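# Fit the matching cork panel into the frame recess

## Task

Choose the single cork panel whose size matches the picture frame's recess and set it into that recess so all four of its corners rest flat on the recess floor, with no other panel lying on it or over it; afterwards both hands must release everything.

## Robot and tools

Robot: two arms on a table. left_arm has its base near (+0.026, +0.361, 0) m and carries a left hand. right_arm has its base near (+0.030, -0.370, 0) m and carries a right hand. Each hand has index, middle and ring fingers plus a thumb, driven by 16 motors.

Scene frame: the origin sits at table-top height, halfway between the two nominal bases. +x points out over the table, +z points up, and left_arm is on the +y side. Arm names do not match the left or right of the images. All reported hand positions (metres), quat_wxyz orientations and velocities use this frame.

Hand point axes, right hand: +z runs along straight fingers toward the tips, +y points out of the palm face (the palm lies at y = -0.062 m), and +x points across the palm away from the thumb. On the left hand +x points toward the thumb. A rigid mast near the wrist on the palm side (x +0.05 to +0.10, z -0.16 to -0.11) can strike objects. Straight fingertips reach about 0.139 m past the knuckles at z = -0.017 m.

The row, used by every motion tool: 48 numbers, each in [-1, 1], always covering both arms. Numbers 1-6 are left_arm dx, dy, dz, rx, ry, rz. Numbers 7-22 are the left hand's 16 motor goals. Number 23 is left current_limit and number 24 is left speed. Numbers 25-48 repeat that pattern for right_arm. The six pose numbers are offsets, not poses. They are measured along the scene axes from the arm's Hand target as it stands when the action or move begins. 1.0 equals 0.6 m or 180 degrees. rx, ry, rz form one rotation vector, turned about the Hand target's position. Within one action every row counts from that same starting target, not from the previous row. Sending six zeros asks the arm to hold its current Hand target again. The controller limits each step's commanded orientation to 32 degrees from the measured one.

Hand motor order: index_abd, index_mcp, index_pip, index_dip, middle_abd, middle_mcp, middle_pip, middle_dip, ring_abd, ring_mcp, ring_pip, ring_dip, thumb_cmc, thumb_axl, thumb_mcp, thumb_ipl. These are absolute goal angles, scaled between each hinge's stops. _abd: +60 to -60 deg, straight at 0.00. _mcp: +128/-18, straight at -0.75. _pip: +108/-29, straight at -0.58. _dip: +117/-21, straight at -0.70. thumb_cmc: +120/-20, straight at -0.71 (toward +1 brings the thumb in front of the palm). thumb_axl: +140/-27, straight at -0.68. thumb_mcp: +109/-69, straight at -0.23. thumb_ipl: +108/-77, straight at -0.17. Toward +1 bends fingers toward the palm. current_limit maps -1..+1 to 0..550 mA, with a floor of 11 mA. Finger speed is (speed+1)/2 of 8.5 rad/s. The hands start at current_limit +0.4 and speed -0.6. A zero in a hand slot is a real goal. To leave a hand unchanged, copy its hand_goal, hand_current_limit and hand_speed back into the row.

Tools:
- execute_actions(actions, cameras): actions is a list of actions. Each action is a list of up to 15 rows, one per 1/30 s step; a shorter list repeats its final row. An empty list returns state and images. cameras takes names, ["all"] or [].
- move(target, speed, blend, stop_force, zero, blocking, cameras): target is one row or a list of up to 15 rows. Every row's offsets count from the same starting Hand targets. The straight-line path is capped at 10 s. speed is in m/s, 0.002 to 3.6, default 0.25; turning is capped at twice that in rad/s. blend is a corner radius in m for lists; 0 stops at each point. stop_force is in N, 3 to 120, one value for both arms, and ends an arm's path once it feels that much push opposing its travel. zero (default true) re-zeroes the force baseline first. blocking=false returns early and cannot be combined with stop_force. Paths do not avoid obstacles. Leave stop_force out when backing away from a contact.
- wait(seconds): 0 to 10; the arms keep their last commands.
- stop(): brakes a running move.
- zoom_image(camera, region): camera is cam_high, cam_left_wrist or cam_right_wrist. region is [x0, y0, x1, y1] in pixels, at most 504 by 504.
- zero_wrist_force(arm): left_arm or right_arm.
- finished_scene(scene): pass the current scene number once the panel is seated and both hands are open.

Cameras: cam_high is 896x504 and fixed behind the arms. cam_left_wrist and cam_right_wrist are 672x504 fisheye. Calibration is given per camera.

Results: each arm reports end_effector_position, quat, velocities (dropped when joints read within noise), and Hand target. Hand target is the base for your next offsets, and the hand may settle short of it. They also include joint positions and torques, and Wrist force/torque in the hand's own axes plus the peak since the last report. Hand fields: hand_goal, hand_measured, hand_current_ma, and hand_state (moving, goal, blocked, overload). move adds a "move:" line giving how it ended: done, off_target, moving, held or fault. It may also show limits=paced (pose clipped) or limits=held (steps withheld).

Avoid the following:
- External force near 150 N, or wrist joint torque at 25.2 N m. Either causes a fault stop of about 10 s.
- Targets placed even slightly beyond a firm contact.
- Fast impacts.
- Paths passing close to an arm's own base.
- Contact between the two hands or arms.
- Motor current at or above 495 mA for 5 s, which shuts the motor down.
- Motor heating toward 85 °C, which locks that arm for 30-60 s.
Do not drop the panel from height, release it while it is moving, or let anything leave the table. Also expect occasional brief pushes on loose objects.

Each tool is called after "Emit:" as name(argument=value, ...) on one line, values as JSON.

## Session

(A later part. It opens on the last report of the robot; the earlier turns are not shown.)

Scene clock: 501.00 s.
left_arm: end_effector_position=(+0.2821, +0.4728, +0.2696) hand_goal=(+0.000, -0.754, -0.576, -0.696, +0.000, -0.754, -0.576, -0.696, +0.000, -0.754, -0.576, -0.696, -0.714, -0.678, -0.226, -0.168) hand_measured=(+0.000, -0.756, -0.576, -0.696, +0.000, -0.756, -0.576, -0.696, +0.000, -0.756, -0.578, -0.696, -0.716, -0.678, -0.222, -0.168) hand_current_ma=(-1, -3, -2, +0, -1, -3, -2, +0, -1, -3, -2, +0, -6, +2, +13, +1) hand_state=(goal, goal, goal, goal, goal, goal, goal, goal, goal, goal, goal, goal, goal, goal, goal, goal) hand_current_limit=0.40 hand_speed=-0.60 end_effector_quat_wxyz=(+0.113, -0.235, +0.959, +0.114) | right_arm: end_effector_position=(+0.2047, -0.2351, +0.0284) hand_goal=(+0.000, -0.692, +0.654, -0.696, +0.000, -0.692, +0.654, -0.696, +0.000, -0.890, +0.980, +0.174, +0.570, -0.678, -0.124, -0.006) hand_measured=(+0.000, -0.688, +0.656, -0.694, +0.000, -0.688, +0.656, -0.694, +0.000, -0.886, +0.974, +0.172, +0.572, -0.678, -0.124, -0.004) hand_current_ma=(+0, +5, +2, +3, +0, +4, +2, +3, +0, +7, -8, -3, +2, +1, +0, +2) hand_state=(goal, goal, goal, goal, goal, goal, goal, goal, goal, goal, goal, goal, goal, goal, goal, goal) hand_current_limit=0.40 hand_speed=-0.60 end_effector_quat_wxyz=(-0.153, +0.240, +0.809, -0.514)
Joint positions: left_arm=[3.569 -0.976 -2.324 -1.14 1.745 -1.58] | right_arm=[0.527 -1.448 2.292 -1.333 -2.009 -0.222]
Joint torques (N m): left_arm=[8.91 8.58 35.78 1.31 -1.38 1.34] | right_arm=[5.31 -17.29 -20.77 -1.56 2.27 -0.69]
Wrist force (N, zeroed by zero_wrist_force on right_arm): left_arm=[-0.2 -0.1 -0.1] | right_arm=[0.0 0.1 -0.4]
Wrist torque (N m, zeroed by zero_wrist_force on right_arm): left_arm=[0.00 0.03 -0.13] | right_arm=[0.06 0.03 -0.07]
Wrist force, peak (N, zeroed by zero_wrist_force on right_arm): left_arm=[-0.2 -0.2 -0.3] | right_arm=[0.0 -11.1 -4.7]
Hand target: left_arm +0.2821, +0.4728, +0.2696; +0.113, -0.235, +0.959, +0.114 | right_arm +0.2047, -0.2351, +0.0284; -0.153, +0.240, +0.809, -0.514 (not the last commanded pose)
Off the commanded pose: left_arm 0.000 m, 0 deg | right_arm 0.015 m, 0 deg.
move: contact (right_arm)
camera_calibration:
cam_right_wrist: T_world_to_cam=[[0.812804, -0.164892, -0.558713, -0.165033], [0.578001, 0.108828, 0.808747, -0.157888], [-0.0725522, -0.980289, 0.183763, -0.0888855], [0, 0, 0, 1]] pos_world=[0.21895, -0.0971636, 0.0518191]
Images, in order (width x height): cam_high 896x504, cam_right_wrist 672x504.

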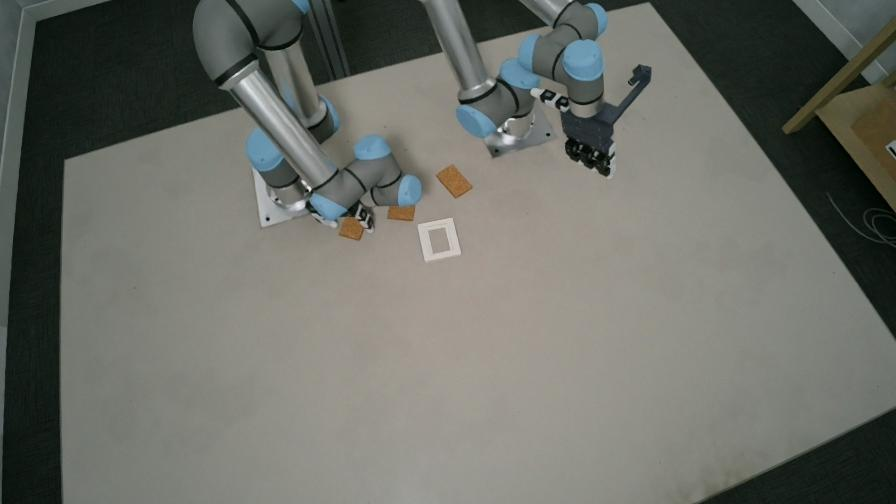

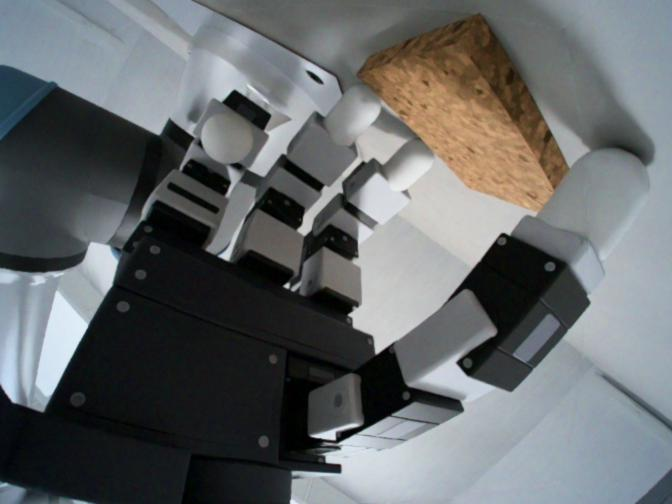

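Emit:
move(target=[0,0,0,0,0,0,0,-0.754,-0.576,-0.696,0,-0.754,-0.576,-0.696,0,-0.754,-0.576,-0.696,-0.714,-0.678,-0.226,-0.168,0.4,-0.6,0,0,0.0025,0,0,0,0,-0.692,0.654,-0.696,0,-0.692,0.654,-0.696,0,-0.89,0.98,0.174,0.571,-0.678,-0.124,-0.005,0.4,-0.9], speed=0.05)

Emit:
move(target=[0,0,0,0,0,0,0,-0.754,-0.576,-0.696,0,-0.754,-0.576,-0.696,0,-0.754,-0.576,-0.696,-0.714,-0.678,-0.226,-0.168,0.4,-0.6,0,0,0,0,0,0,0,-0.47,0.68,-0.696,0,-0.47,0.68,-0.696,0,-0.89,0.98,0.174,0.571,-0.678,0.09,-0.005,0.4,-0.9], speed=0.05, cameras=["cam_high","cam_right_wrist"])

Emit:
zoom_image(camera="cam_right_wrist", region=[320, 0, 672, 264])

Emit:
zoom_image(camera="cam_high", region=[290, 160, 410, 250])

Scene clock: 562.13 s.
left_arm: end_effector_position=(+0.2821, +0.4728, +0.2696) hand_goal=(+0.000, -0.754, -0.576, -0.696, +0.000, -0.754, -0.576, -0.696, +0.000, -0.754, -0.576, -0.696, -0.714, -0.678, -0.226, -0.168) hand_measured=(+0.000, -0.756, -0.576, -0.696, +0.000, -0.756, -0.576, -0.696, +0.000, -0.756, -0.578, -0.696, -0.716, -0.678, -0.222, -0.168) hand_current_ma=(-1, -3, -2, +0, -1, -3, -2, +0, -1, -3, -2, +0, -6, +2, +13, +1) hand_state=(goal, goal, goal, goal, goal, goal, goal, goal, goal, goal, goal, goal, goal, goal, goal, goal) hand_current_limit=0.40 hand_speed=-0.60 end_effector_quat_wxyz=(+0.113, -0.235, +0.959, +0.114) | right_arm: end_effector_position=(+0.2047, -0.2351, +0.0299) hand_goal=(+0.000, -0.692, +0.654, -0.696, +0.000, -0.692, +0.654, -0.696, +0.000, -0.890, +0.980, +0.174, +0.570, -0.678, -0.124, -0.006) hand_measured=(+0.000, -0.688, +0.656, -0.694, +0.000, -0.688, +0.656, -0.694, +0.000, -0.886, +0.974, +0.172, +0.572, -0.678, -0.124, -0.004) hand_current_ma=(+0, +5, +2, +3, +0, +5, +2, +3, +0, +7, -8, -3, +2, +1, +0, +2) hand_state=(goal, goal, goal, goal, goal, goal, goal, goal, goal, goal, goal, goal, goal, goal, goal, goal) hand_current_limit=0.40 hand_speed=-0.90 end_effector_quat_wxyz=(-0.153, +0.240, +0.809, -0.514)
Joint positions: left_arm=[3.569 -0.976 -2.324 -1.14 1.745 -1.58] | right_arm=[0.527 -1.451 2.291 -1.328 -2.009 -0.222]
Joint torques (N m): left_arm=[8.92 8.48 35.24 1.33 -1.41 1.4] | right_arm=[-1.76 -21.93 -18.97 1.03 1.98 -2.52]
Wrist force (N, zeroed by zero_wrist_force on right_arm): left_arm=[-0.1 -0.2 -0.1] | right_arm=[-0.3 0.0 -0.2]
Wrist torque (N m, zeroed by zero_wrist_force on right_arm): left_arm=[-0.01 0.01 -0.12] | right_arm=[0.02 0.06 -0.08]
Wrist force, peak (N, zeroed by zero_wrist_force on right_arm): left_arm=[-0.2 -0.1 -0.3] | right_arm=[-0.4 0.4 -0.6]
Hand target: left_arm +0.2821, +0.4728, +0.2696; +0.113, -0.235, +0.959, +0.114 | right_arm +0.2047, -0.2351, +0.0299; -0.153, +0.240, +0.809, -0.514
Off the commanded pose: left_arm 0.000 m, 0 deg | right_arm 0.000 m, 0 deg.
move: done

Scene clock: 563.00 s.
left_arm: end_effector_position=(+0.2821, +0.4728, +0.2696) hand_goal=(+0.000, -0.754, -0.576, -0.696, +0.000, -0.754, -0.576, -0.696, +0.000, -0.754, -0.576, -0.696, -0.714, -0.678, -0.226, -0.168) hand_measured=(+0.000, -0.756, -0.576, -0.696, +0.000, -0.756, -0.576, -0.696, +0.000, -0.756, -0.578, -0.696, -0.716, -0.678, -0.222, -0.168) hand_current_ma=(-1, -3, -2, +0, -1, -3, -2, +0, -1, -3, -2, +0, -6, +2, +13, +1) hand_state=(goal, goal, goal, goal, goal, goal, goal, goal, goal, goal, goal, goal, goal, goal, goal, goal) hand_current_limit=0.40 hand_speed=-0.60 end_effector_quat_wxyz=(+0.113, -0.235, +0.959, +0.114) | right_arm: end_effector_position=(+0.2047, -0.2351, +0.0299) hand_goal=(+0.000, -0.470, +0.680, -0.696, +0.000, -0.470, +0.680, -0.696, +0.000, -0.890, +0.980, +0.174, +0.570, -0.678, +0.090, -0.006) hand_measured=(+0.000, -0.562, +0.670, -0.698, +0.000, -0.544, +0.668, -0.700, +0.000, -0.886, +0.974, +0.172, +0.568, -0.678, -0.040, -0.024) hand_current_ma=(+0, -334, -18, -3, +0, -252, -21, -4, +0, +7, -8, -3, -4, +0, -385, -59) hand_state=(goal, blocked, goal, goal, goal, blocked, goal, goal, goal, goal, goal, goal, goal, goal, blocked, goal) hand_current_limit=0.40 hand_speed=-0.90 end_effector_quat_wxyz=(-0.153, +0.240, +0.809, -0.514)
Joint positions: left_arm=[3.569 -0.976 -2.324 -1.14 1.745 -1.58] | right_arm=[0.527 -1.451 2.291 -1.328 -2.009 -0.222]
Joint torques (N m): left_arm=[9.05 8.3 34.81 1.34 -1.53 1.31] | right_arm=[-2.66 -16.96 -13.06 -2.01 1.89 -2.46]
Wrist force (N, zeroed by zero_wrist_force on right_arm): left_arm=[-0.1 -0.1 -0.2] | right_arm=[0.2 -7.2 -1.7]
Wrist torque (N m, zeroed by zero_wrist_force on right_arm): left_arm=[0.00 0.02 -0.13] | right_arm=[-0.06 0.01 -0.02]
Wrist force, peak (N, zeroed by zero_wrist_force on right_arm): left_arm=[-0.3 -0.2 0.0] | right_arm=[0.2 -7.2 -1.7]
Hand target: left_arm +0.2821, +0.4728, +0.2696; +0.113, -0.235, +0.959, +0.114 | right_arm +0.2047, -0.2351, +0.0299; -0.153, +0.240, +0.809, -0.514
Off the commanded pose: left_arm 0.000 m, 0 deg | right_arm 0.000 m, 0 deg.
move: done
camera_calibration:
cam_right_wrist: T_world_to_cam=[[0.812809, -0.164837, -0.558722, -0.164271], [0.577995, 0.108749, 0.808762, -0.159166], [-0.0725537, -0.980307, 0.183667, -0.0891499], [0, 0, 0, 1]] pos_world=[0.21905, -0.0971633, 0.0533193]
Images, in order (width x height): cam_high 896x504, cam_right_wrist 672x504.

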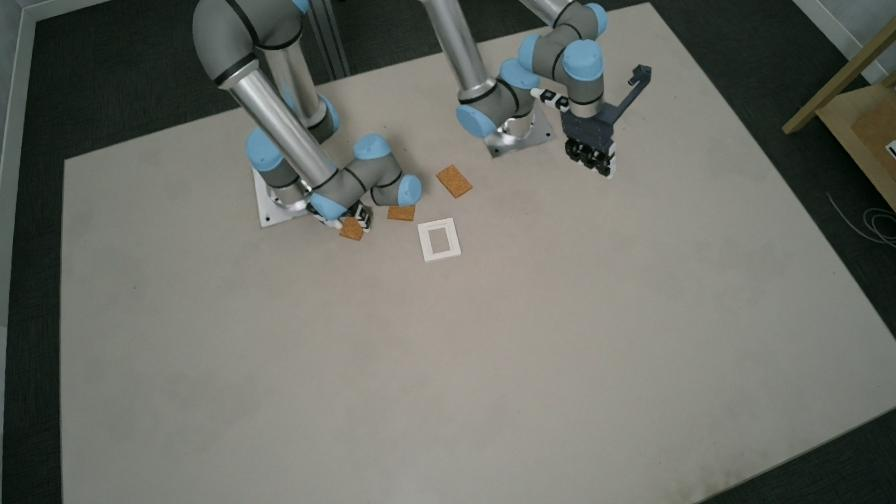

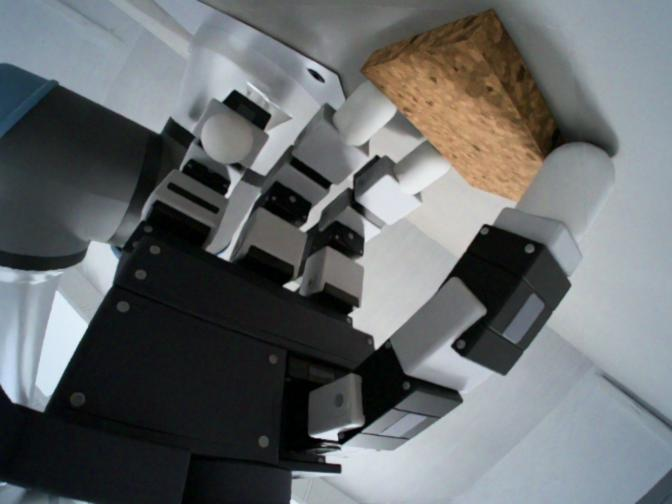

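Scaled by 1.432 from the camera's 672x504 image, which has a finer 960x720 frame.

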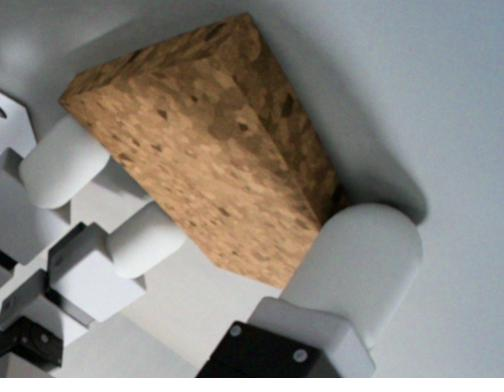

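Scaled by 4.200 from the camera's 896x504 image, which has a finer 1280x720 frame.

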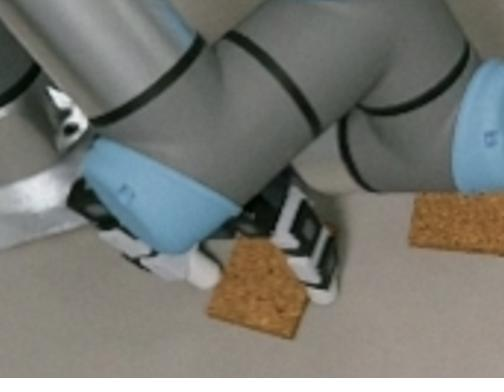

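Emit:
move(target=[0,0,0,0,0,0,0,-0.754,-0.576,-0.696,0,-0.754,-0.576,-0.696,0,-0.754,-0.576,-0.696,-0.714,-0.678,-0.226,-0.168,0.4,-0.6,0,0,0.0667,0,0,0,0,-0.47,0.68,-0.696,0,-0.47,0.68,-0.696,0,-0.89,0.98,0.174,0.571,-0.678,0.09,-0.005,0.4,-0.9], speed=0.05, cameras=["cam_high","cam_right_wrist"])

Emit:
zoom_image(camera="cam_high", region=[290, 160, 410, 250])

Scene clock: 570.80 s.
left_arm: end_effector_position=(+0.2821, +0.4728, +0.2696) hand_goal=(+0.000, -0.754, -0.576, -0.696, +0.000, -0.754, -0.576, -0.696, +0.000, -0.754, -0.576, -0.696, -0.714, -0.678, -0.226, -0.168) hand_measured=(+0.000, -0.756, -0.576, -0.696, +0.000, -0.756, -0.576, -0.696, +0.000, -0.756, -0.578, -0.696, -0.716, -0.678, -0.222, -0.168) hand_current_ma=(-1, -3, -2, +0, -1, -3, -2, +0, -1, -3, -2, +0, -6, +2, +13, +1) hand_state=(goal, goal, goal, goal, goal, goal, goal, goal, goal, goal, goal, goal, goal, goal, goal, goal) hand_current_limit=0.40 hand_speed=-0.60 end_effector_quat_wxyz=(+0.113, -0.235, +0.959, +0.114) | right_arm: end_effector_position=(+0.2048, -0.2350, +0.0700) hand_goal=(+0.000, -0.470, +0.680, -0.696, +0.000, -0.470, +0.680, -0.696, +0.000, -0.890, +0.980, +0.174, +0.570, -0.678, +0.090, -0.006) hand_measured=(+0.000, -0.544, +0.656, -0.710, +0.000, -0.524, +0.662, -0.704, +0.000, -0.886, +0.974, +0.172, +0.560, -0.680, -0.040, -0.032) hand_current_ma=(+0, -256, -53, -26, +0, -172, -39, -14, +0, +7, -8, -3, -18, -3, -385, -92) hand_state=(goal, blocked, blocked, goal, goal, blocked, goal, goal, goal, goal, goal, goal, goal, goal, blocked, blocked) hand_current_limit=0.40 hand_speed=-0.90 end_effector_quat_wxyz=(-0.152, +0.240, +0.809, -0.514)
Joint positions: left_arm=[3.569 -0.976 -2.324 -1.14 1.745 -1.58] | right_arm=[0.527 -1.537 2.244 -1.196 -2.009 -0.222]
Joint torques (N m): left_arm=[8.89 8.96 34.87 1.35 -1.46 0.98] | right_arm=[-4.33 -8.84 -3.94 -1.77 0.49 -1.96]
Wrist force (N, zeroed by zero_wrist_force on right_arm): left_arm=[-0.2 -0.2 0.0] | right_arm=[-0.2 0.4 -0.8]
Wrist torque (N m, zeroed by zero_wrist_force on right_arm): left_arm=[-0.02 0.03 -0.13] | right_arm=[0.11 0.07 -0.06]
Wrist force, peak (N, zeroed by zero_wrist_force on right_arm): left_arm=[-0.2 -0.3 -0.1] | right_arm=[0.2 -7.4 -1.8]
Hand target: left_arm +0.2821, +0.4728, +0.2696; +0.113, -0.235, +0.959, +0.114 | right_arm +0.2047, -0.2351, +0.0699; -0.153, +0.240, +0.809, -0.514
Off the commanded pose: left_arm 0.000 m, 0 deg | right_arm 0.000 m, 0 deg.
move: done
camera_calibration:
cam_right_wrist: T_world_to_cam=[[0.812877, -0.16485, -0.55862, -0.141893], [0.577886, 0.108633, 0.808855, -0.191595], [-0.0726551, -0.980318, 0.183569, -0.0964847], [0, 0, 0, 1]] pos_world=[0.219051, -0.0971632, 0.0934198]
Images, in order (width x height): cam_high 896x504, cam_right_wrist 672x504.

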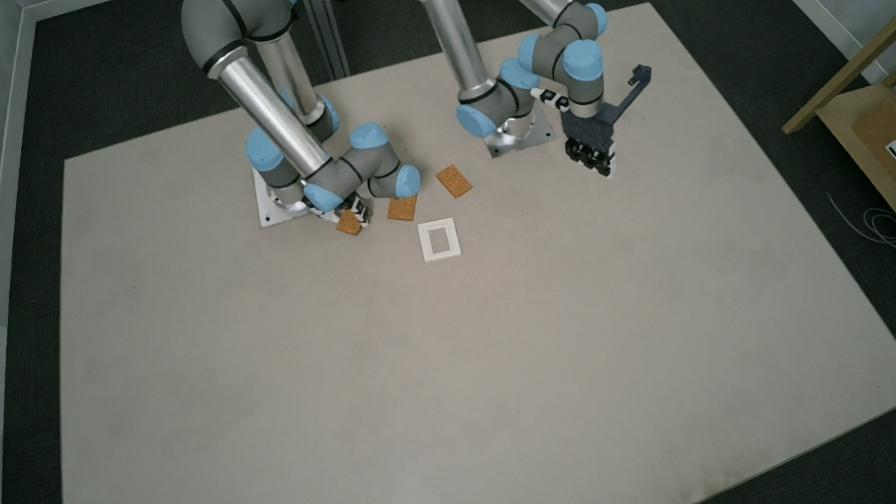

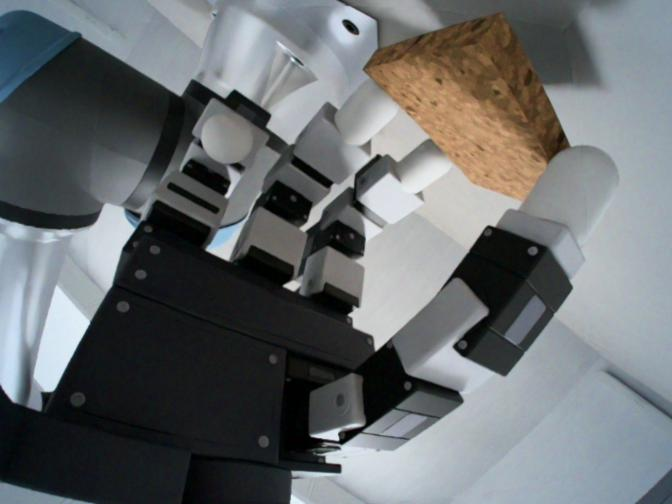

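Scaled by 4.200 from the camera's 896x504 image, which has a finer 1280x720 frame.

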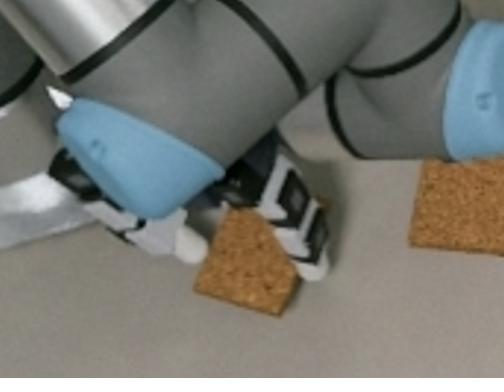

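Emit:
move(target=[[0,0.08,0,0,0,0,0,-0.754,-0.576,-0.696,0,-0.754,-0.576,-0.696,0,-0.754,-0.576,-0.696,-0.714,-0.678,-0.226,-0.168,0.4,-0.6,0.01,0.015,0.067,0,0,0,0,-0.47,0.68,-0.696,0,-0.47,0.68,-0.696,0,-0.89,0.98,0.174,0.571,-0.678,0.09,-0.005,0.4,-0.9],[0,0.25,0.03,0,0,0,0,-0.754,-0.576,-0.696,0,-0.754,-0.576,-0.696,0,-0.754,-0.576,-0.696,-0.714,-0.678,-0.226,-0.168,0.4,-0.6,0.2285,0.3525,0.06,0,0,0.1594,0,-0.47,0.68,-0.696,0,-0.47,0.68,-0.696,0,-0.89,0.98,0.174,0.571,-0.678,0.09,-0.005,0.4,-0.9]], speed=0.15, blend=[0.02,0], cameras=["cam_high","cam_right_wrist"])

Emit:
zoom_image(camera="cam_high", region=[380, 160, 500, 280])

Scene clock: 619.83 s.
left_arm: end_effector_position=(+0.2821, +0.6229, +0.2876) hand_goal=(+0.000, -0.754, -0.576, -0.696, +0.000, -0.754, -0.576, -0.696, +0.000, -0.754, -0.576, -0.696, -0.714, -0.678, -0.226, -0.168) hand_measured=(+0.000, -0.756, -0.576, -0.696, +0.000, -0.756, -0.576, -0.696, +0.000, -0.756, -0.578, -0.696, -0.716, -0.678, -0.222, -0.168) hand_current_ma=(-1, -3, -2, +0, -1, -3, -2, +0, -1, -3, -2, +0, -6, +2, +13, +1) hand_state=(goal, goal, goal, goal, goal, goal, goal, goal, goal, goal, goal, goal, goal, goal, goal, goal) hand_current_limit=0.40 hand_speed=-0.60 end_effector_quat_wxyz=(+0.113, -0.235, +0.959, +0.114) | right_arm: end_effector_position=(+0.3417, -0.0236, +0.1059) hand_goal=(+0.000, -0.470, +0.680, -0.696, +0.000, -0.470, +0.680, -0.696, +0.000, -0.890, +0.980, +0.174, +0.570, -0.678, +0.090, -0.006) hand_measured=(+0.000, -0.544, +0.656, -0.710, +0.000, -0.524, +0.660, -0.704, +0.000, -0.886, +0.974, +0.172, +0.560, -0.680, -0.040, -0.034) hand_current_ma=(+0, -254, -54, -26, +0, -168, -40, -14, +0, +7, -8, -3, -19, -4, -385, -94) hand_state=(goal, blocked, blocked, goal, goal, blocked, goal, goal, goal, goal, goal, goal, goal, goal, blocked, blocked) hand_current_limit=0.40 hand_speed=-0.90 end_effector_quat_wxyz=(-0.020, +0.032, +0.843, -0.536)
Joint positions: left_arm=[4.019 -1.08 -2.244 -1.068 1.612 -1.147] | right_arm=[0.84 -1.119 1.594 -1.015 -2.173 -0.328]
Joint torques (N m): left_arm=[-7.4 13.56 15.83 1.37 1.98 -1.33] | right_arm=[-6.92 -35.03 -22.65 -1.94 1.29 1.99]
Wrist force (N, zeroed by zero_wrist_force on right_arm): left_arm=[-0.1 -0.3 0.4] | right_arm=[0.0 0.5 -0.3]
Wrist torque (N m, zeroed by zero_wrist_force on right_arm): left_arm=[-0.06 0.02 0.04] | right_arm=[0.11 -0.02 -0.14]
Wrist force, peak (N, zeroed by zero_wrist_force on right_arm): left_arm=[0.5 -1.8 -0.5] | right_arm=[-0.5 1.3 -1.6]
Hand target: left_arm +0.2821, +0.6228, +0.2876; +0.113, -0.235, +0.959, +0.114 | right_arm +0.3418, -0.0236, +0.1059; -0.020, +0.032, +0.843, -0.536
Off the commanded pose: left_arm 0.000 m, 0 deg | right_arm 0.000 m, 0 deg.
move: done
camera_calibration:
cam_right_wrist: T_world_to_cam=[[0.792053, 0.24546, -0.558929, -0.181458], [0.455004, 0.37302, 0.808596, -0.274502], [0.40697, -0.894766, 0.183766, -0.0477762], [0, 0, 0, 1]] pos_world=[0.288067, 0.104187, 0.129319]
Images, in order (width x height): cam_high 896x504, cam_right_wrist 672x504.

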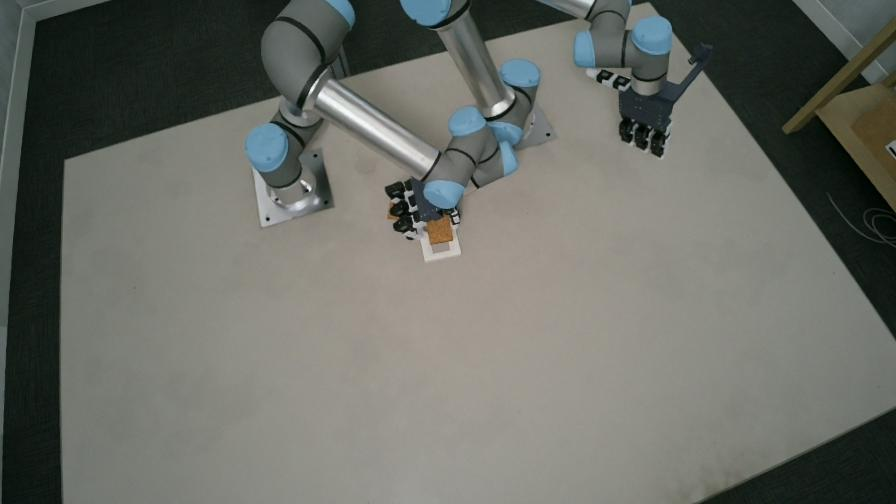

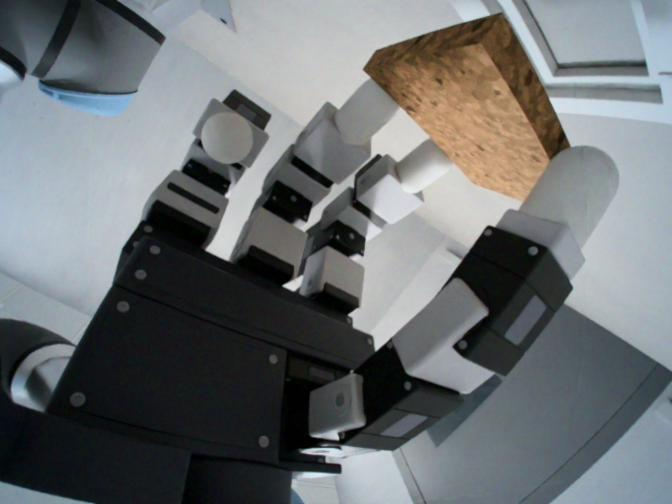

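Scaled by 4.200 from the camera's 896x504 image, which has a finer 1280x720 frame.

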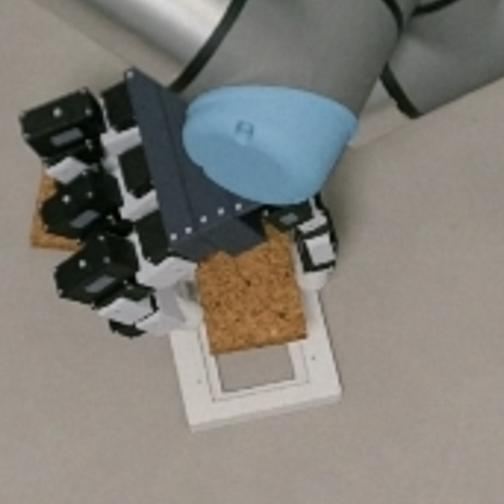

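Emit:
zoom_image(camera="cam_high", region=[415, 205, 475, 265])

Scaled by 8.400 from the camera's 896x504 image, which has a finer 1280x720 frame.

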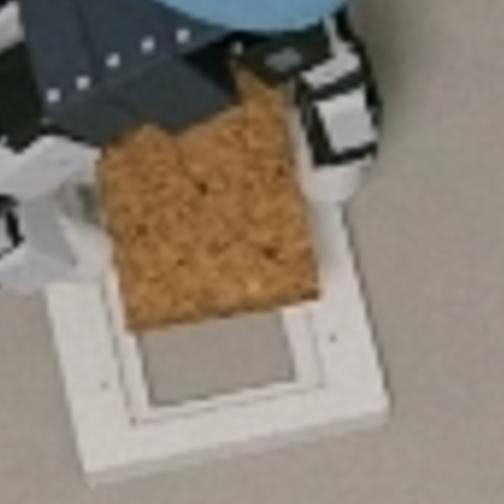

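Emit:
move(target=[0,0,0,0,0,0,0,-0.754,-0.576,-0.696,0,-0.754,-0.576,-0.696,0,-0.754,-0.576,-0.696,-0.714,-0.678,-0.226,-0.168,0.4,-0.6,0.0057,-0.0053,-0.1,0,0,0.0139,0,-0.47,0.68,-0.696,0,-0.47,0.68,-0.696,0,-0.89,0.98,0.174,0.571,-0.678,0.09,-0.005,0.4,-0.9], speed=0.1, cameras=["cam_high","cam_right_wrist"])

Emit:
zoom_image(camera="cam_high", region=[410, 205, 470, 265])

Emit:
zoom_image(camera="cam_right_wrist", region=[320, 0, 672, 264])

Scene clock: 658.33 s.
left_arm: end_effector_position=(+0.2821, +0.6228, +0.2876) hand_goal=(+0.000, -0.754, -0.576, -0.696, +0.000, -0.754, -0.576, -0.696, +0.000, -0.754, -0.576, -0.696, -0.714, -0.678, -0.226, -0.168) hand_measured=(+0.000, -0.756, -0.576, -0.696, +0.000, -0.756, -0.576, -0.696, +0.000, -0.756, -0.578, -0.696, -0.716, -0.678, -0.222, -0.168) hand_current_ma=(-1, -3, -2, +0, -1, -3, -2, +0, -1, -3, -2, +0, -6, +2, +13, +1) hand_state=(goal, goal, goal, goal, goal, goal, goal, goal, goal, goal, goal, goal, goal, goal, goal, goal) hand_current_limit=0.40 hand_speed=-0.60 end_effector_quat_wxyz=(+0.113, -0.235, +0.959, +0.114) | right_arm: end_effector_position=(+0.3452, -0.0268, +0.0459) hand_goal=(+0.000, -0.470, +0.680, -0.696, +0.000, -0.470, +0.680, -0.696, +0.000, -0.890, +0.980, +0.174, +0.570, -0.678, +0.090, -0.006) hand_measured=(+0.000, -0.542, +0.656, -0.710, +0.000, -0.522, +0.664, -0.702, +0.000, -0.886, +0.974, +0.172, +0.556, -0.682, -0.040, -0.036) hand_current_ma=(+0, -244, -54, -27, +0, -162, -29, -10, +0, +7, -8, -3, -26, -6, -385, -107) hand_state=(goal, blocked, blocked, goal, goal, blocked, goal, goal, goal, goal, goal, goal, goal, goal, blocked, blocked) hand_current_limit=0.40 hand_speed=-0.90 end_effector_quat_wxyz=(-0.009, +0.014, +0.844, -0.536)
Joint positions: left_arm=[4.019 -1.08 -2.244 -1.068 1.612 -1.147] | right_arm=[0.841 -1.058 1.679 -1.177 -2.209 -0.356]
Joint torques (N m): left_arm=[-10.12 13.47 15.64 1.46 2.14 1.46] | right_arm=[4.65 -41.73 -22.31 0.04 2.24 2.38]
Wrist force (N, zeroed by zero_wrist_force on right_arm): left_arm=[-0.1 -0.3 0.3] | right_arm=[-0.3 0.2 -1.0]
Wrist torque (N m, zeroed by zero_wrist_force on right_arm): left_arm=[-0.06 0.01 0.04] | right_arm=[0.15 0.02 -0.01]
Wrist force, peak (N, zeroed by zero_wrist_force on right_arm): left_arm=[-0.2 -0.4 0.4] | right_arm=[0.8 -5.2 -2.2]
Hand target: left_arm +0.2821, +0.6228, +0.2876; +0.113, -0.235, +0.959, +0.114 | right_arm +0.3452, -0.0267, +0.0459; -0.009, +0.014, +0.844, -0.536
Off the commanded pose: left_arm 0.000 m, 0 deg | right_arm 0.000 m, 0 deg.
move: done
camera_calibration:
cam_right_wrist: T_world_to_cam=[[0.78055, 0.279888, -0.558931, -0.21203], [0.438237, 0.392589, 0.808592, -0.220047], [0.445745, -0.876092, 0.183779, -0.0538678], [0, 0, 0, 1]] pos_world=[0.285944, 0.0985397, 0.0693185]
Images, in order (width x height): cam_high 896x504, cam_right_wrist 672x504.

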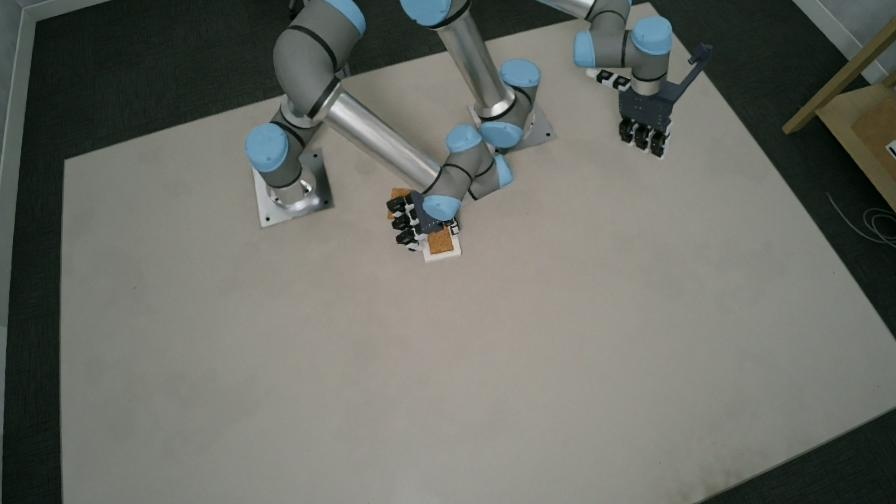

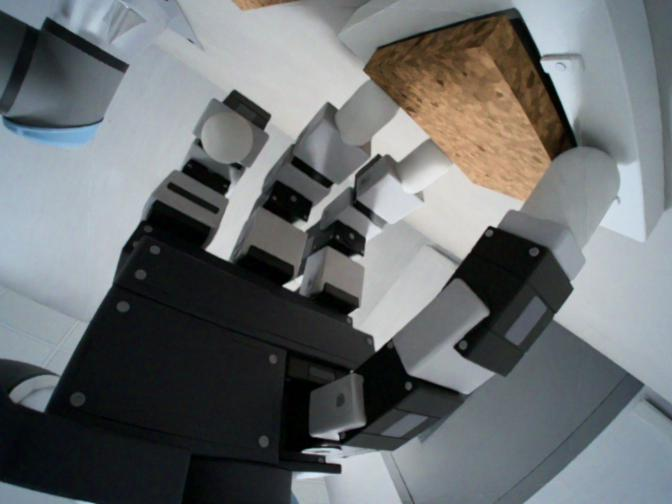

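Scaled by 8.400 from the camera's 896x504 image, which has a finer 1280x720 frame.

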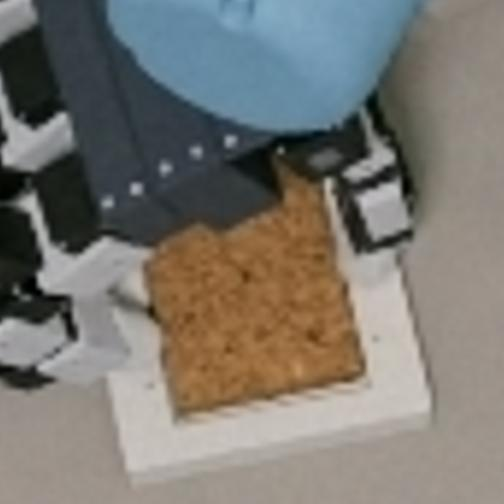

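Scaled by 1.432 from the camera's 672x504 image, which has a finer 960x720 frame.

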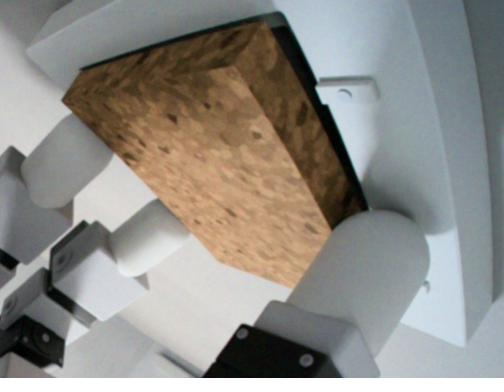

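Emit:
move(target=[0,0,0,0,0,0,0,-0.754,-0.576,-0.696,0,-0.754,-0.576,-0.696,0,-0.754,-0.576,-0.696,-0.714,-0.678,-0.226,-0.168,0.4,-0.6,-0.0016,0,0,0,0,0.002,0,-0.47,0.68,-0.696,0,-0.47,0.68,-0.696,0,-0.89,0.98,0.174,0.571,-0.678,0.09,-0.005,0.4,-0.9], speed=0.05)

Emit:
move(target=[0,0,0,0,0,0,0,-0.754,-0.576,-0.696,0,-0.754,-0.576,-0.696,0,-0.754,-0.576,-0.696,-0.714,-0.678,-0.226,-0.168,0.4,-0.6,0,0,-0.025,0,0,0,0,-0.47,0.68,-0.696,0,-0.47,0.68,-0.696,0,-0.89,0.98,0.174,0.571,-0.678,0.09,-0.005,0.4,-0.9], speed=0.01, stop_force=3, cameras=["cam_high","cam_right_wrist"])

Emit:
zoom_image(camera="cam_high", region=[410, 205, 470, 265])

Emit:
zoom_image(camera="cam_right_wrist", region=[320, 0, 672, 264])

Scene clock: 684.67 s.
left_arm: end_effector_position=(+0.2821, +0.6228, +0.2876) hand_goal=(+0.000, -0.754, -0.576, -0.696, +0.000, -0.754, -0.576, -0.696, +0.000, -0.754, -0.576, -0.696, -0.714, -0.678, -0.226, -0.168) hand_measured=(+0.000, -0.756, -0.576, -0.696, +0.000, -0.756, -0.576, -0.696, +0.000, -0.756, -0.578, -0.696, -0.716, -0.678, -0.222, -0.168) hand_current_ma=(-1, -3, -2, +0, -1, -3, -2, +0, -1, -3, -2, +0, -6, +2, +13, +1) hand_state=(goal, goal, goal, goal, goal, goal, goal, goal, goal, goal, goal, goal, goal, goal, goal, goal) hand_current_limit=0.40 hand_speed=-0.60 end_effector_quat_wxyz=(+0.113, -0.235, +0.959, +0.114) | right_arm: end_effector_position=(+0.3442, -0.0267, +0.0459) hand_goal=(+0.000, -0.470, +0.680, -0.696, +0.000, -0.470, +0.680, -0.696, +0.000, -0.890, +0.980, +0.174, +0.570, -0.678, +0.090, -0.006) hand_measured=(+0.000, -0.542, +0.656, -0.710, +0.000, -0.522, +0.664, -0.702, +0.000, -0.886, +0.974, +0.172, +0.556, -0.682, -0.040, -0.036) hand_current_ma=(+0, -244, -55, -27, +0, -160, -32, -11, +0, +7, -8, -3, -26, -6, -385, -107) hand_state=(goal, blocked, blocked, goal, goal, blocked, goal, goal, goal, goal, goal, goal, goal, goal, blocked, blocked) hand_current_limit=0.40 hand_speed=-0.90 end_effector_quat_wxyz=(-0.007, +0.011, +0.844, -0.536)
Joint positions: left_arm=[4.019 -1.08 -2.244 -1.068 1.612 -1.147] | right_arm=[0.843 -1.061 1.683 -1.181 -2.213 -0.358]
Joint torques (N m): left_arm=[-10.65 12.96 16.34 1.58 2.17 1.02] | right_arm=[4.13 -41.78 -10.53 -1.2 -1.89 -1.99]
Wrist force (N, zeroed by zero_wrist_force on right_arm): left_arm=[-0.1 -0.3 0.2] | right_arm=[-0.3 -0.1 -0.9]
Wrist torque (N m, zeroed by zero_wrist_force on right_arm): left_arm=[-0.05 0.00 0.04] | right_arm=[0.12 0.00 0.03]
Wrist force, peak (N, zeroed by zero_wrist_force on right_arm): left_arm=[-0.1 -0.5 0.4] | right_arm=[-0.4 -0.2 -1.0]
Hand target: left_arm +0.2821, +0.6228, +0.2876; +0.113, -0.235, +0.959, +0.114 | right_arm +0.3442, -0.0267, +0.0459; -0.007, +0.011, +0.844, -0.536
Off the commanded pose: left_arm 0.000 m, 0 deg | right_arm 0.000 m, 0 deg.
move: done

Scene clock: 685.70 s.
left_arm: end_effector_position=(+0.2821, +0.6228, +0.2876) hand_goal=(+0.000, -0.754, -0.576, -0.696, +0.000, -0.754, -0.576, -0.696, +0.000, -0.754, -0.576, -0.696, -0.714, -0.678, -0.226, -0.168) hand_measured=(+0.000, -0.756, -0.576, -0.696, +0.000, -0.756, -0.576, -0.696, +0.000, -0.756, -0.578, -0.696, -0.716, -0.678, -0.222, -0.168) hand_current_ma=(-1, -3, -2, +0, -1, -3, -2, +0, -1, -3, -2, +0, -6, +2, +13, +1) hand_state=(goal, goal, goal, goal, goal, goal, goal, goal, goal, goal, goal, goal, goal, goal, goal, goal) hand_current_limit=0.40 hand_speed=-0.60 end_effector_quat_wxyz=(+0.113, -0.235, +0.959, +0.114) | right_arm: end_effector_position=(+0.3443, -0.0267, +0.0455) hand_goal=(+0.000, -0.470, +0.680, -0.696, +0.000, -0.470, +0.680, -0.696, +0.000, -0.890, +0.980, +0.174, +0.570, -0.678, +0.090, -0.006) hand_measured=(+0.000, -0.542, +0.656, -0.710, +0.000, -0.522, +0.670, -0.702, +0.000, -0.886, +0.974, +0.172, +0.556, -0.682, -0.040, -0.036) hand_current_ma=(+0, -242, -55, -27, +0, -160, -19, -9, +0, +7, -8, -3, -29, -7, -385, -108) hand_state=(goal, blocked, blocked, goal, goal, blocked, goal, goal, goal, goal, goal, goal, goal, goal, blocked, blocked) hand_current_limit=0.40 hand_speed=-0.90 end_effector_quat_wxyz=(-0.007, +0.011, +0.844, -0.536)
Joint positions: left_arm=[4.019 -1.08 -2.244 -1.068 1.612 -1.147] | right_arm=[0.843 -1.06 1.683 -1.182 -2.213 -0.358]
Joint torques (N m): left_arm=[-10.54 13.39 15.87 1.54 2.11 0.84] | right_arm=[4.37 -44.68 -24.02 1.69 -1.24 -1.38]
Wrist force (N, zeroed by zero_wrist_force on right_arm): left_arm=[-0.1 -0.4 0.2] | right_arm=[0.3 -1.9 -1.0]
Wrist torque (N m, zeroed by zero_wrist_force on right_arm): left_arm=[-0.06 0.02 0.03] | right_arm=[0.14 0.01 -0.03]
Wrist force, peak (N, zeroed by zero_wrist_force on right_arm): left_arm=[-0.3 -0.5 0.3] | right_arm=[0.1 -5.5 -1.5]
Hand target: left_arm +0.2821, +0.6228, +0.2876; +0.113, -0.235, +0.959, +0.114 | right_arm +0.3443, -0.0267, +0.0455; -0.007, +0.011, +0.844, -0.536 (not the last commanded pose)
Off the commanded pose: left_arm 0.000 m, 0 deg | right_arm 0.015 m, 0 deg.
move: contact (right_arm)
camera_calibration:
cam_right_wrist: T_world_to_cam=[[0.778917, 0.284934, -0.55866, -0.210959], [0.435553, 0.395133, 0.808804, -0.218403], [0.4512, -0.873317, 0.183672, -0.0551457], [0, 0, 0, 1]] pos_world=[0.284327, 0.0982476, 0.0689195]
Images, in order (width x height): cam_high 896x504, cam_right_wrist 672x504.

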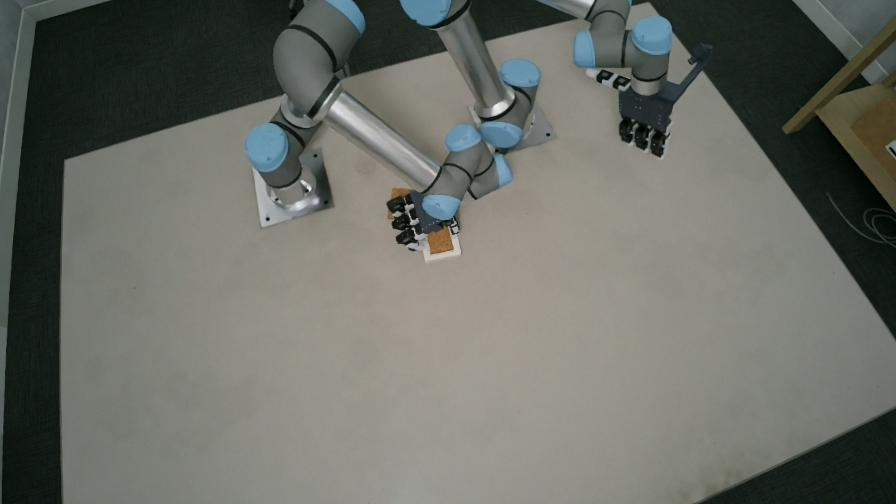

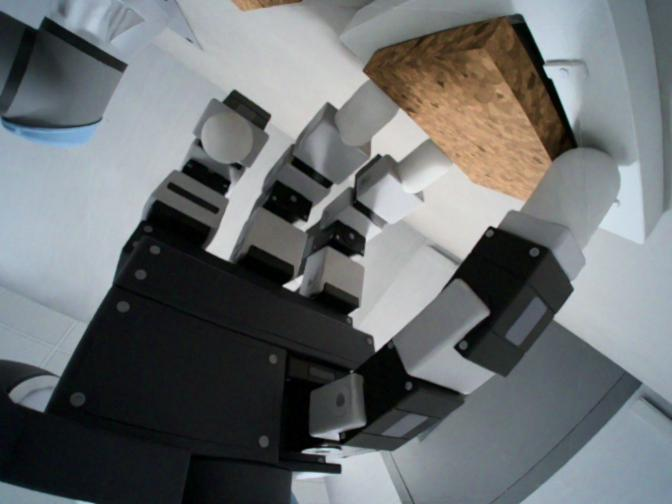

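Scaled by 8.400 from the camera's 896x504 image, which has a finer 1280x720 frame.

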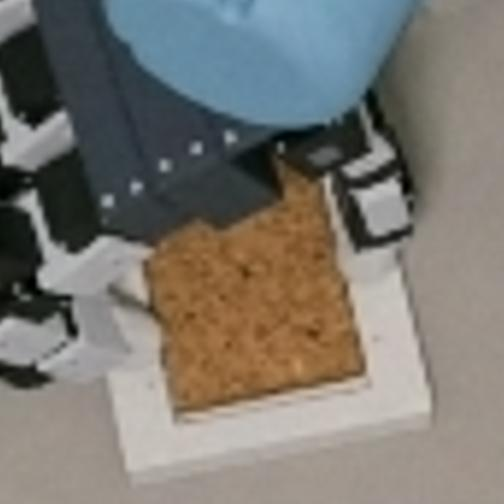

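Scaled by 1.432 from the camera's 672x504 image, which has a finer 960x720 frame.

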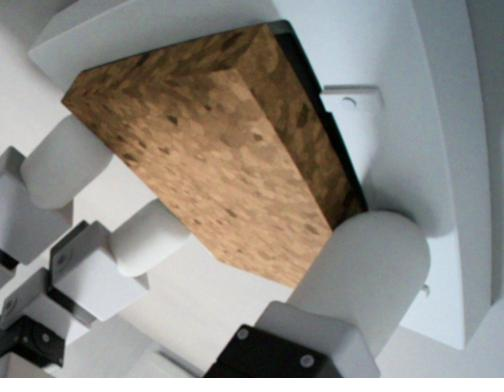

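Emit:
zoom_image(camera="cam_high", region=[426, 236, 464, 264])

Scaled by 13.263 from the camera's 896x504 image, which has a finer 1280x720 frame.

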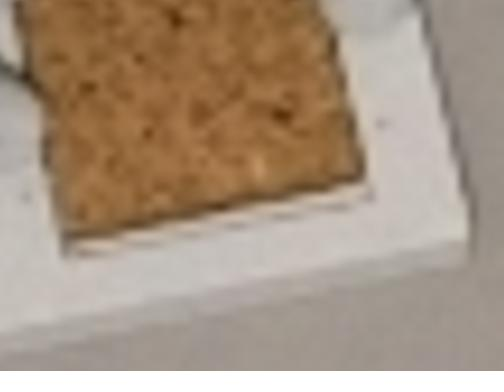

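Emit:
zoom_image(camera="cam_right_wrist", region=[350, 0, 630, 200])

Emit:
zoom_image(camera="cam_right_wrist", region=[490, 0, 640, 160])

Scaled by 1.800 from the camera's 672x504 image, which has a finer 960x720 frame.

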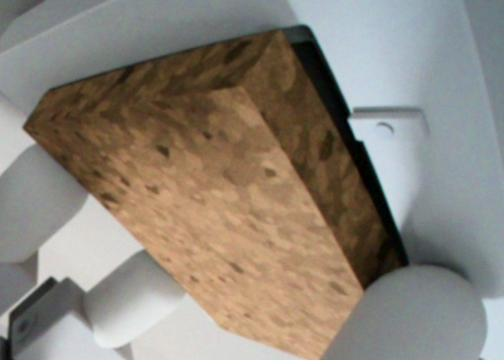

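Scaled by 3.150 from the camera's 672x504 image, which has a finer 960x720 frame.

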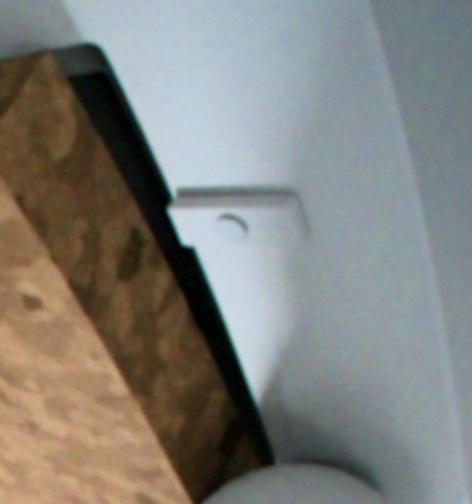

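Emit:
move(target=[[0,0,0,0,0,0,0,-0.754,-0.576,-0.696,0,-0.754,-0.576,-0.696,0,-0.754,-0.576,-0.696,-0.714,-0.678,-0.226,-0.168,0.4,-0.6,0,0,0.0025,0,0,0,0,-0.47,0.68,-0.696,0,-0.47,0.68,-0.696,0,-0.89,0.98,0.174,0.571,-0.678,0.09,-0.005,0.4,-0.9],[0,0,0,0,0,0,0,-0.754,-0.576,-0.696,0,-0.754,-0.576,-0.696,0,-0.754,-0.576,-0.696,-0.714,-0.678,-0.226,-0.168,0.4,-0.6,0.002,0,0.0025,0,0,0,0,-0.47,0.68,-0.696,0,-0.47,0.68,-0.696,0,-0.89,0.98,0.174,0.571,-0.678,0.09,-0.005,0.4,-0.9]], speed=0.05)

Emit:
move(target=[0,0,0,0,0,0,0,-0.754,-0.576,-0.696,0,-0.754,-0.576,-0.696,0,-0.754,-0.576,-0.696,-0.714,-0.678,-0.226,-0.168,0.4,-0.6,0,0,-0.025,0,0,0,0,-0.47,0.68,-0.696,0,-0.47,0.68,-0.696,0,-0.89,0.98,0.174,0.571,-0.678,0.09,-0.005,0.4,-0.9], speed=0.005, stop_force=3.5, cameras=["cam_high","cam_right_wrist"])

Emit:
zoom_image(camera="cam_high", region=[426, 236, 464, 264])

Emit:
zoom_image(camera="cam_right_wrist", region=[350, 0, 630, 200])

Scene clock: 752.00 s.
left_arm: end_effector_position=(+0.2821, +0.6228, +0.2876) hand_goal=(+0.000, -0.754, -0.576, -0.696, +0.000, -0.754, -0.576, -0.696, +0.000, -0.754, -0.576, -0.696, -0.714, -0.678, -0.226, -0.168) hand_measured=(+0.000, -0.756, -0.576, -0.696, +0.000, -0.756, -0.576, -0.696, +0.000, -0.756, -0.578, -0.696, -0.716, -0.678, -0.222, -0.168) hand_current_ma=(-1, -3, -2, +0, -1, -3, -2, +0, -1, -3, -2, +0, -6, +2, +13, +1) hand_state=(goal, goal, goal, goal, goal, goal, goal, goal, goal, goal, goal, goal, goal, goal, goal, goal) hand_current_limit=0.40 hand_speed=-0.60 end_effector_quat_wxyz=(+0.113, -0.235, +0.959, +0.114) | right_arm: end_effector_position=(+0.3455, -0.0267, +0.0471) hand_goal=(+0.000, -0.470, +0.680, -0.696, +0.000, -0.470, +0.680, -0.696, +0.000, -0.890, +0.980, +0.174, +0.570, -0.678, +0.090, -0.006) hand_measured=(+0.000, -0.542, +0.656, -0.710, +0.000, -0.520, +0.662, -0.704, +0.000, -0.886, +0.974, +0.172, +0.556, -0.682, -0.040, -0.036) hand_current_ma=(+0, -242, -57, -28, +0, -153, -35, -12, +0, +7, -8, -3, -29, -7, -385, -108) hand_state=(goal, blocked, blocked, goal, goal, blocked, goal, goal, goal, goal, goal, goal, goal, goal, blocked, blocked) hand_current_limit=0.40 hand_speed=-0.90 end_effector_quat_wxyz=(-0.007, +0.011, +0.844, -0.536)
Joint positions: left_arm=[4.019 -1.08 -2.244 -1.068 1.612 -1.147] | right_arm=[0.841 -1.061 1.68 -1.179 -2.214 -0.359]
Joint torques (N m): left_arm=[-9.28 13.05 15.69 1.7 1.9 0.57] | right_arm=[-3.49 -33.35 -16.73 1.36 -2.26 -2.01]
Wrist force (N, zeroed by zero_wrist_force on right_arm): left_arm=[0.1 -0.2 0.2] | right_arm=[-0.1 0.1 -0.2]
Wrist torque (N m, zeroed by zero_wrist_force on right_arm): left_arm=[-0.04 -0.01 0.05] | right_arm=[0.04 0.02 0.00]
Wrist force, peak (N, zeroed by zero_wrist_force on right_arm): left_arm=[-0.2 -0.6 0.3] | right_arm=[0.6 -2.2 -0.8]
Hand target: left_arm +0.2821, +0.6228, +0.2876; +0.113, -0.235, +0.959, +0.114 | right_arm +0.3455, -0.0267, +0.0470; -0.007, +0.011, +0.844, -0.536
Off the commanded pose: left_arm 0.000 m, 0 deg | right_arm 0.000 m, 0 deg.
move: done

Scene clock: 753.40 s.
left_arm: end_effector_position=(+0.2821, +0.6228, +0.2876) hand_goal=(+0.000, -0.754, -0.576, -0.696, +0.000, -0.754, -0.576, -0.696, +0.000, -0.754, -0.576, -0.696, -0.714, -0.678, -0.226, -0.168) hand_measured=(+0.000, -0.756, -0.576, -0.696, +0.000, -0.756, -0.576, -0.696, +0.000, -0.756, -0.578, -0.696, -0.716, -0.678, -0.222, -0.168) hand_current_ma=(-1, -3, -2, +0, -1, -3, -2, +0, -1, -3, -2, +0, -6, +2, +13, +1) hand_state=(goal, goal, goal, goal, goal, goal, goal, goal, goal, goal, goal, goal, goal, goal, goal, goal) hand_current_limit=0.40 hand_speed=-0.60 end_effector_quat_wxyz=(+0.113, -0.235, +0.959, +0.114) | right_arm: end_effector_position=(+0.3455, -0.0267, +0.0455) hand_goal=(+0.000, -0.470, +0.680, -0.696, +0.000, -0.470, +0.680, -0.696, +0.000, -0.890, +0.980, +0.174, +0.570, -0.678, +0.090, -0.006) hand_measured=(+0.000, -0.542, +0.656, -0.710, +0.000, -0.520, +0.668, -0.704, +0.000, -0.886, +0.974, +0.172, +0.556, -0.682, -0.040, -0.036) hand_current_ma=(+0, -242, -57, -28, +0, -153, -24, -12, +0, +7, -8, -3, -29, -7, -385, -108) hand_state=(goal, blocked, blocked, goal, goal, blocked, goal, goal, goal, goal, goal, goal, goal, goal, blocked, blocked) hand_current_limit=0.40 hand_speed=-0.90 end_effector_quat_wxyz=(-0.007, +0.011, +0.844, -0.536)
Joint positions: left_arm=[4.019 -1.08 -2.244 -1.068 1.612 -1.147] | right_arm=[0.841 -1.059 1.681 -1.182 -2.214 -0.359]
Joint torques (N m): left_arm=[-9.67 13.12 15.55 1.73 2.09 0.25] | right_arm=[0.69 -44.92 -23.81 1.52 1.57 1.27]
Wrist force (N, zeroed by zero_wrist_force on right_arm): left_arm=[0.0 -0.4 0.2] | right_arm=[0.0 -2.5 -1.2]
Wrist torque (N m, zeroed by zero_wrist_force on right_arm): left_arm=[-0.07 -0.01 0.05] | right_arm=[0.21 0.04 -0.05]
Wrist force, peak (N, zeroed by zero_wrist_force on right_arm): left_arm=[-0.1 -0.5 0.2] | right_arm=[-0.3 -3.8 -1.1]
Hand target: left_arm +0.2821, +0.6228, +0.2876; +0.113, -0.235, +0.959, +0.114 | right_arm +0.3455, -0.0267, +0.0455; -0.007, +0.011, +0.844, -0.536 (not the last commanded pose)
Off the commanded pose: left_arm 0.000 m, 0 deg | right_arm 0.013 m, 0 deg.
move: contact (right_arm)
camera_calibration:
cam_right_wrist: T_world_to_cam=[[0.77887, 0.285027, -0.558679, -0.211887], [0.435515, 0.395205, 0.808789, -0.21892], [0.451319, -0.873254, 0.18368, -0.0557274], [0, 0, 0, 1]] pos_world=[0.285527, 0.0982477, 0.0689194]
Images, in order (width x height): cam_high 896x504, cam_right_wrist 672x504.

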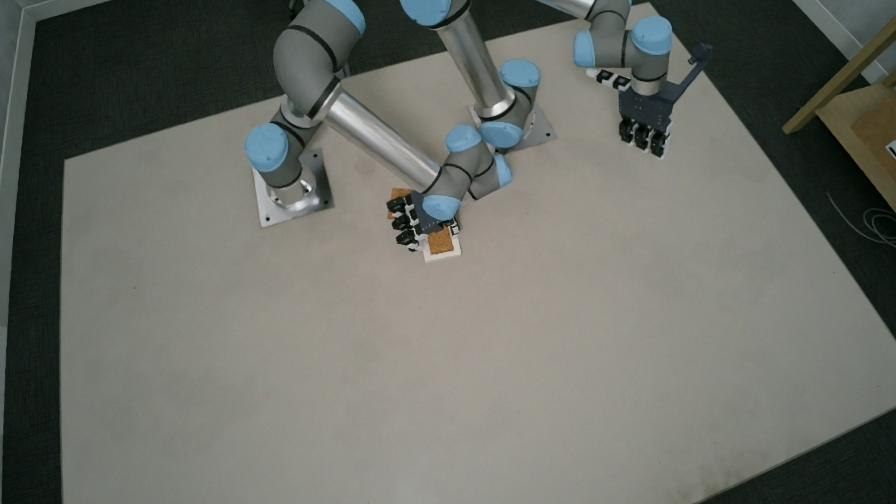

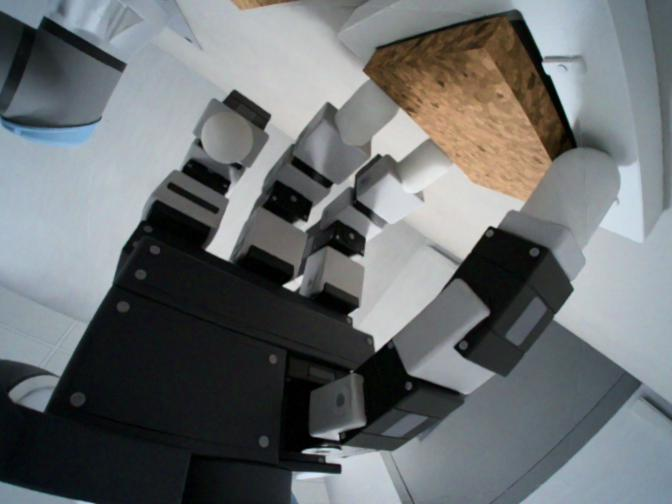

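Scaled by 13.263 from the camera's 896x504 image, which has a finer 1280x720 frame.

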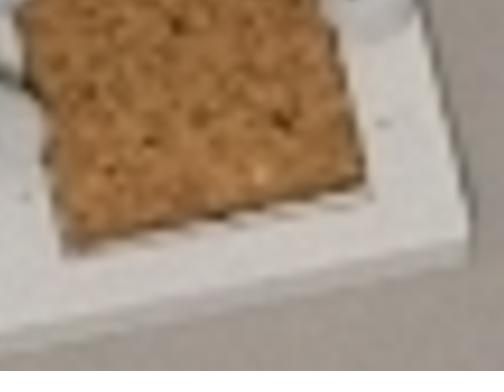

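Scaled by 1.800 from the camera's 672x504 image, which has a finer 960x720 frame.

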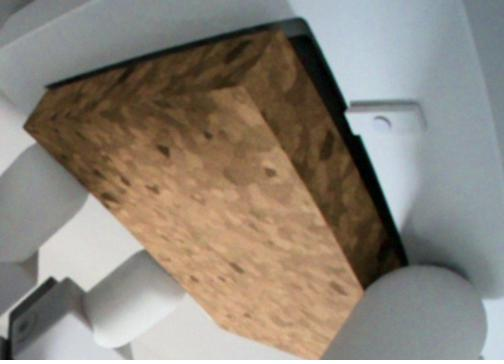

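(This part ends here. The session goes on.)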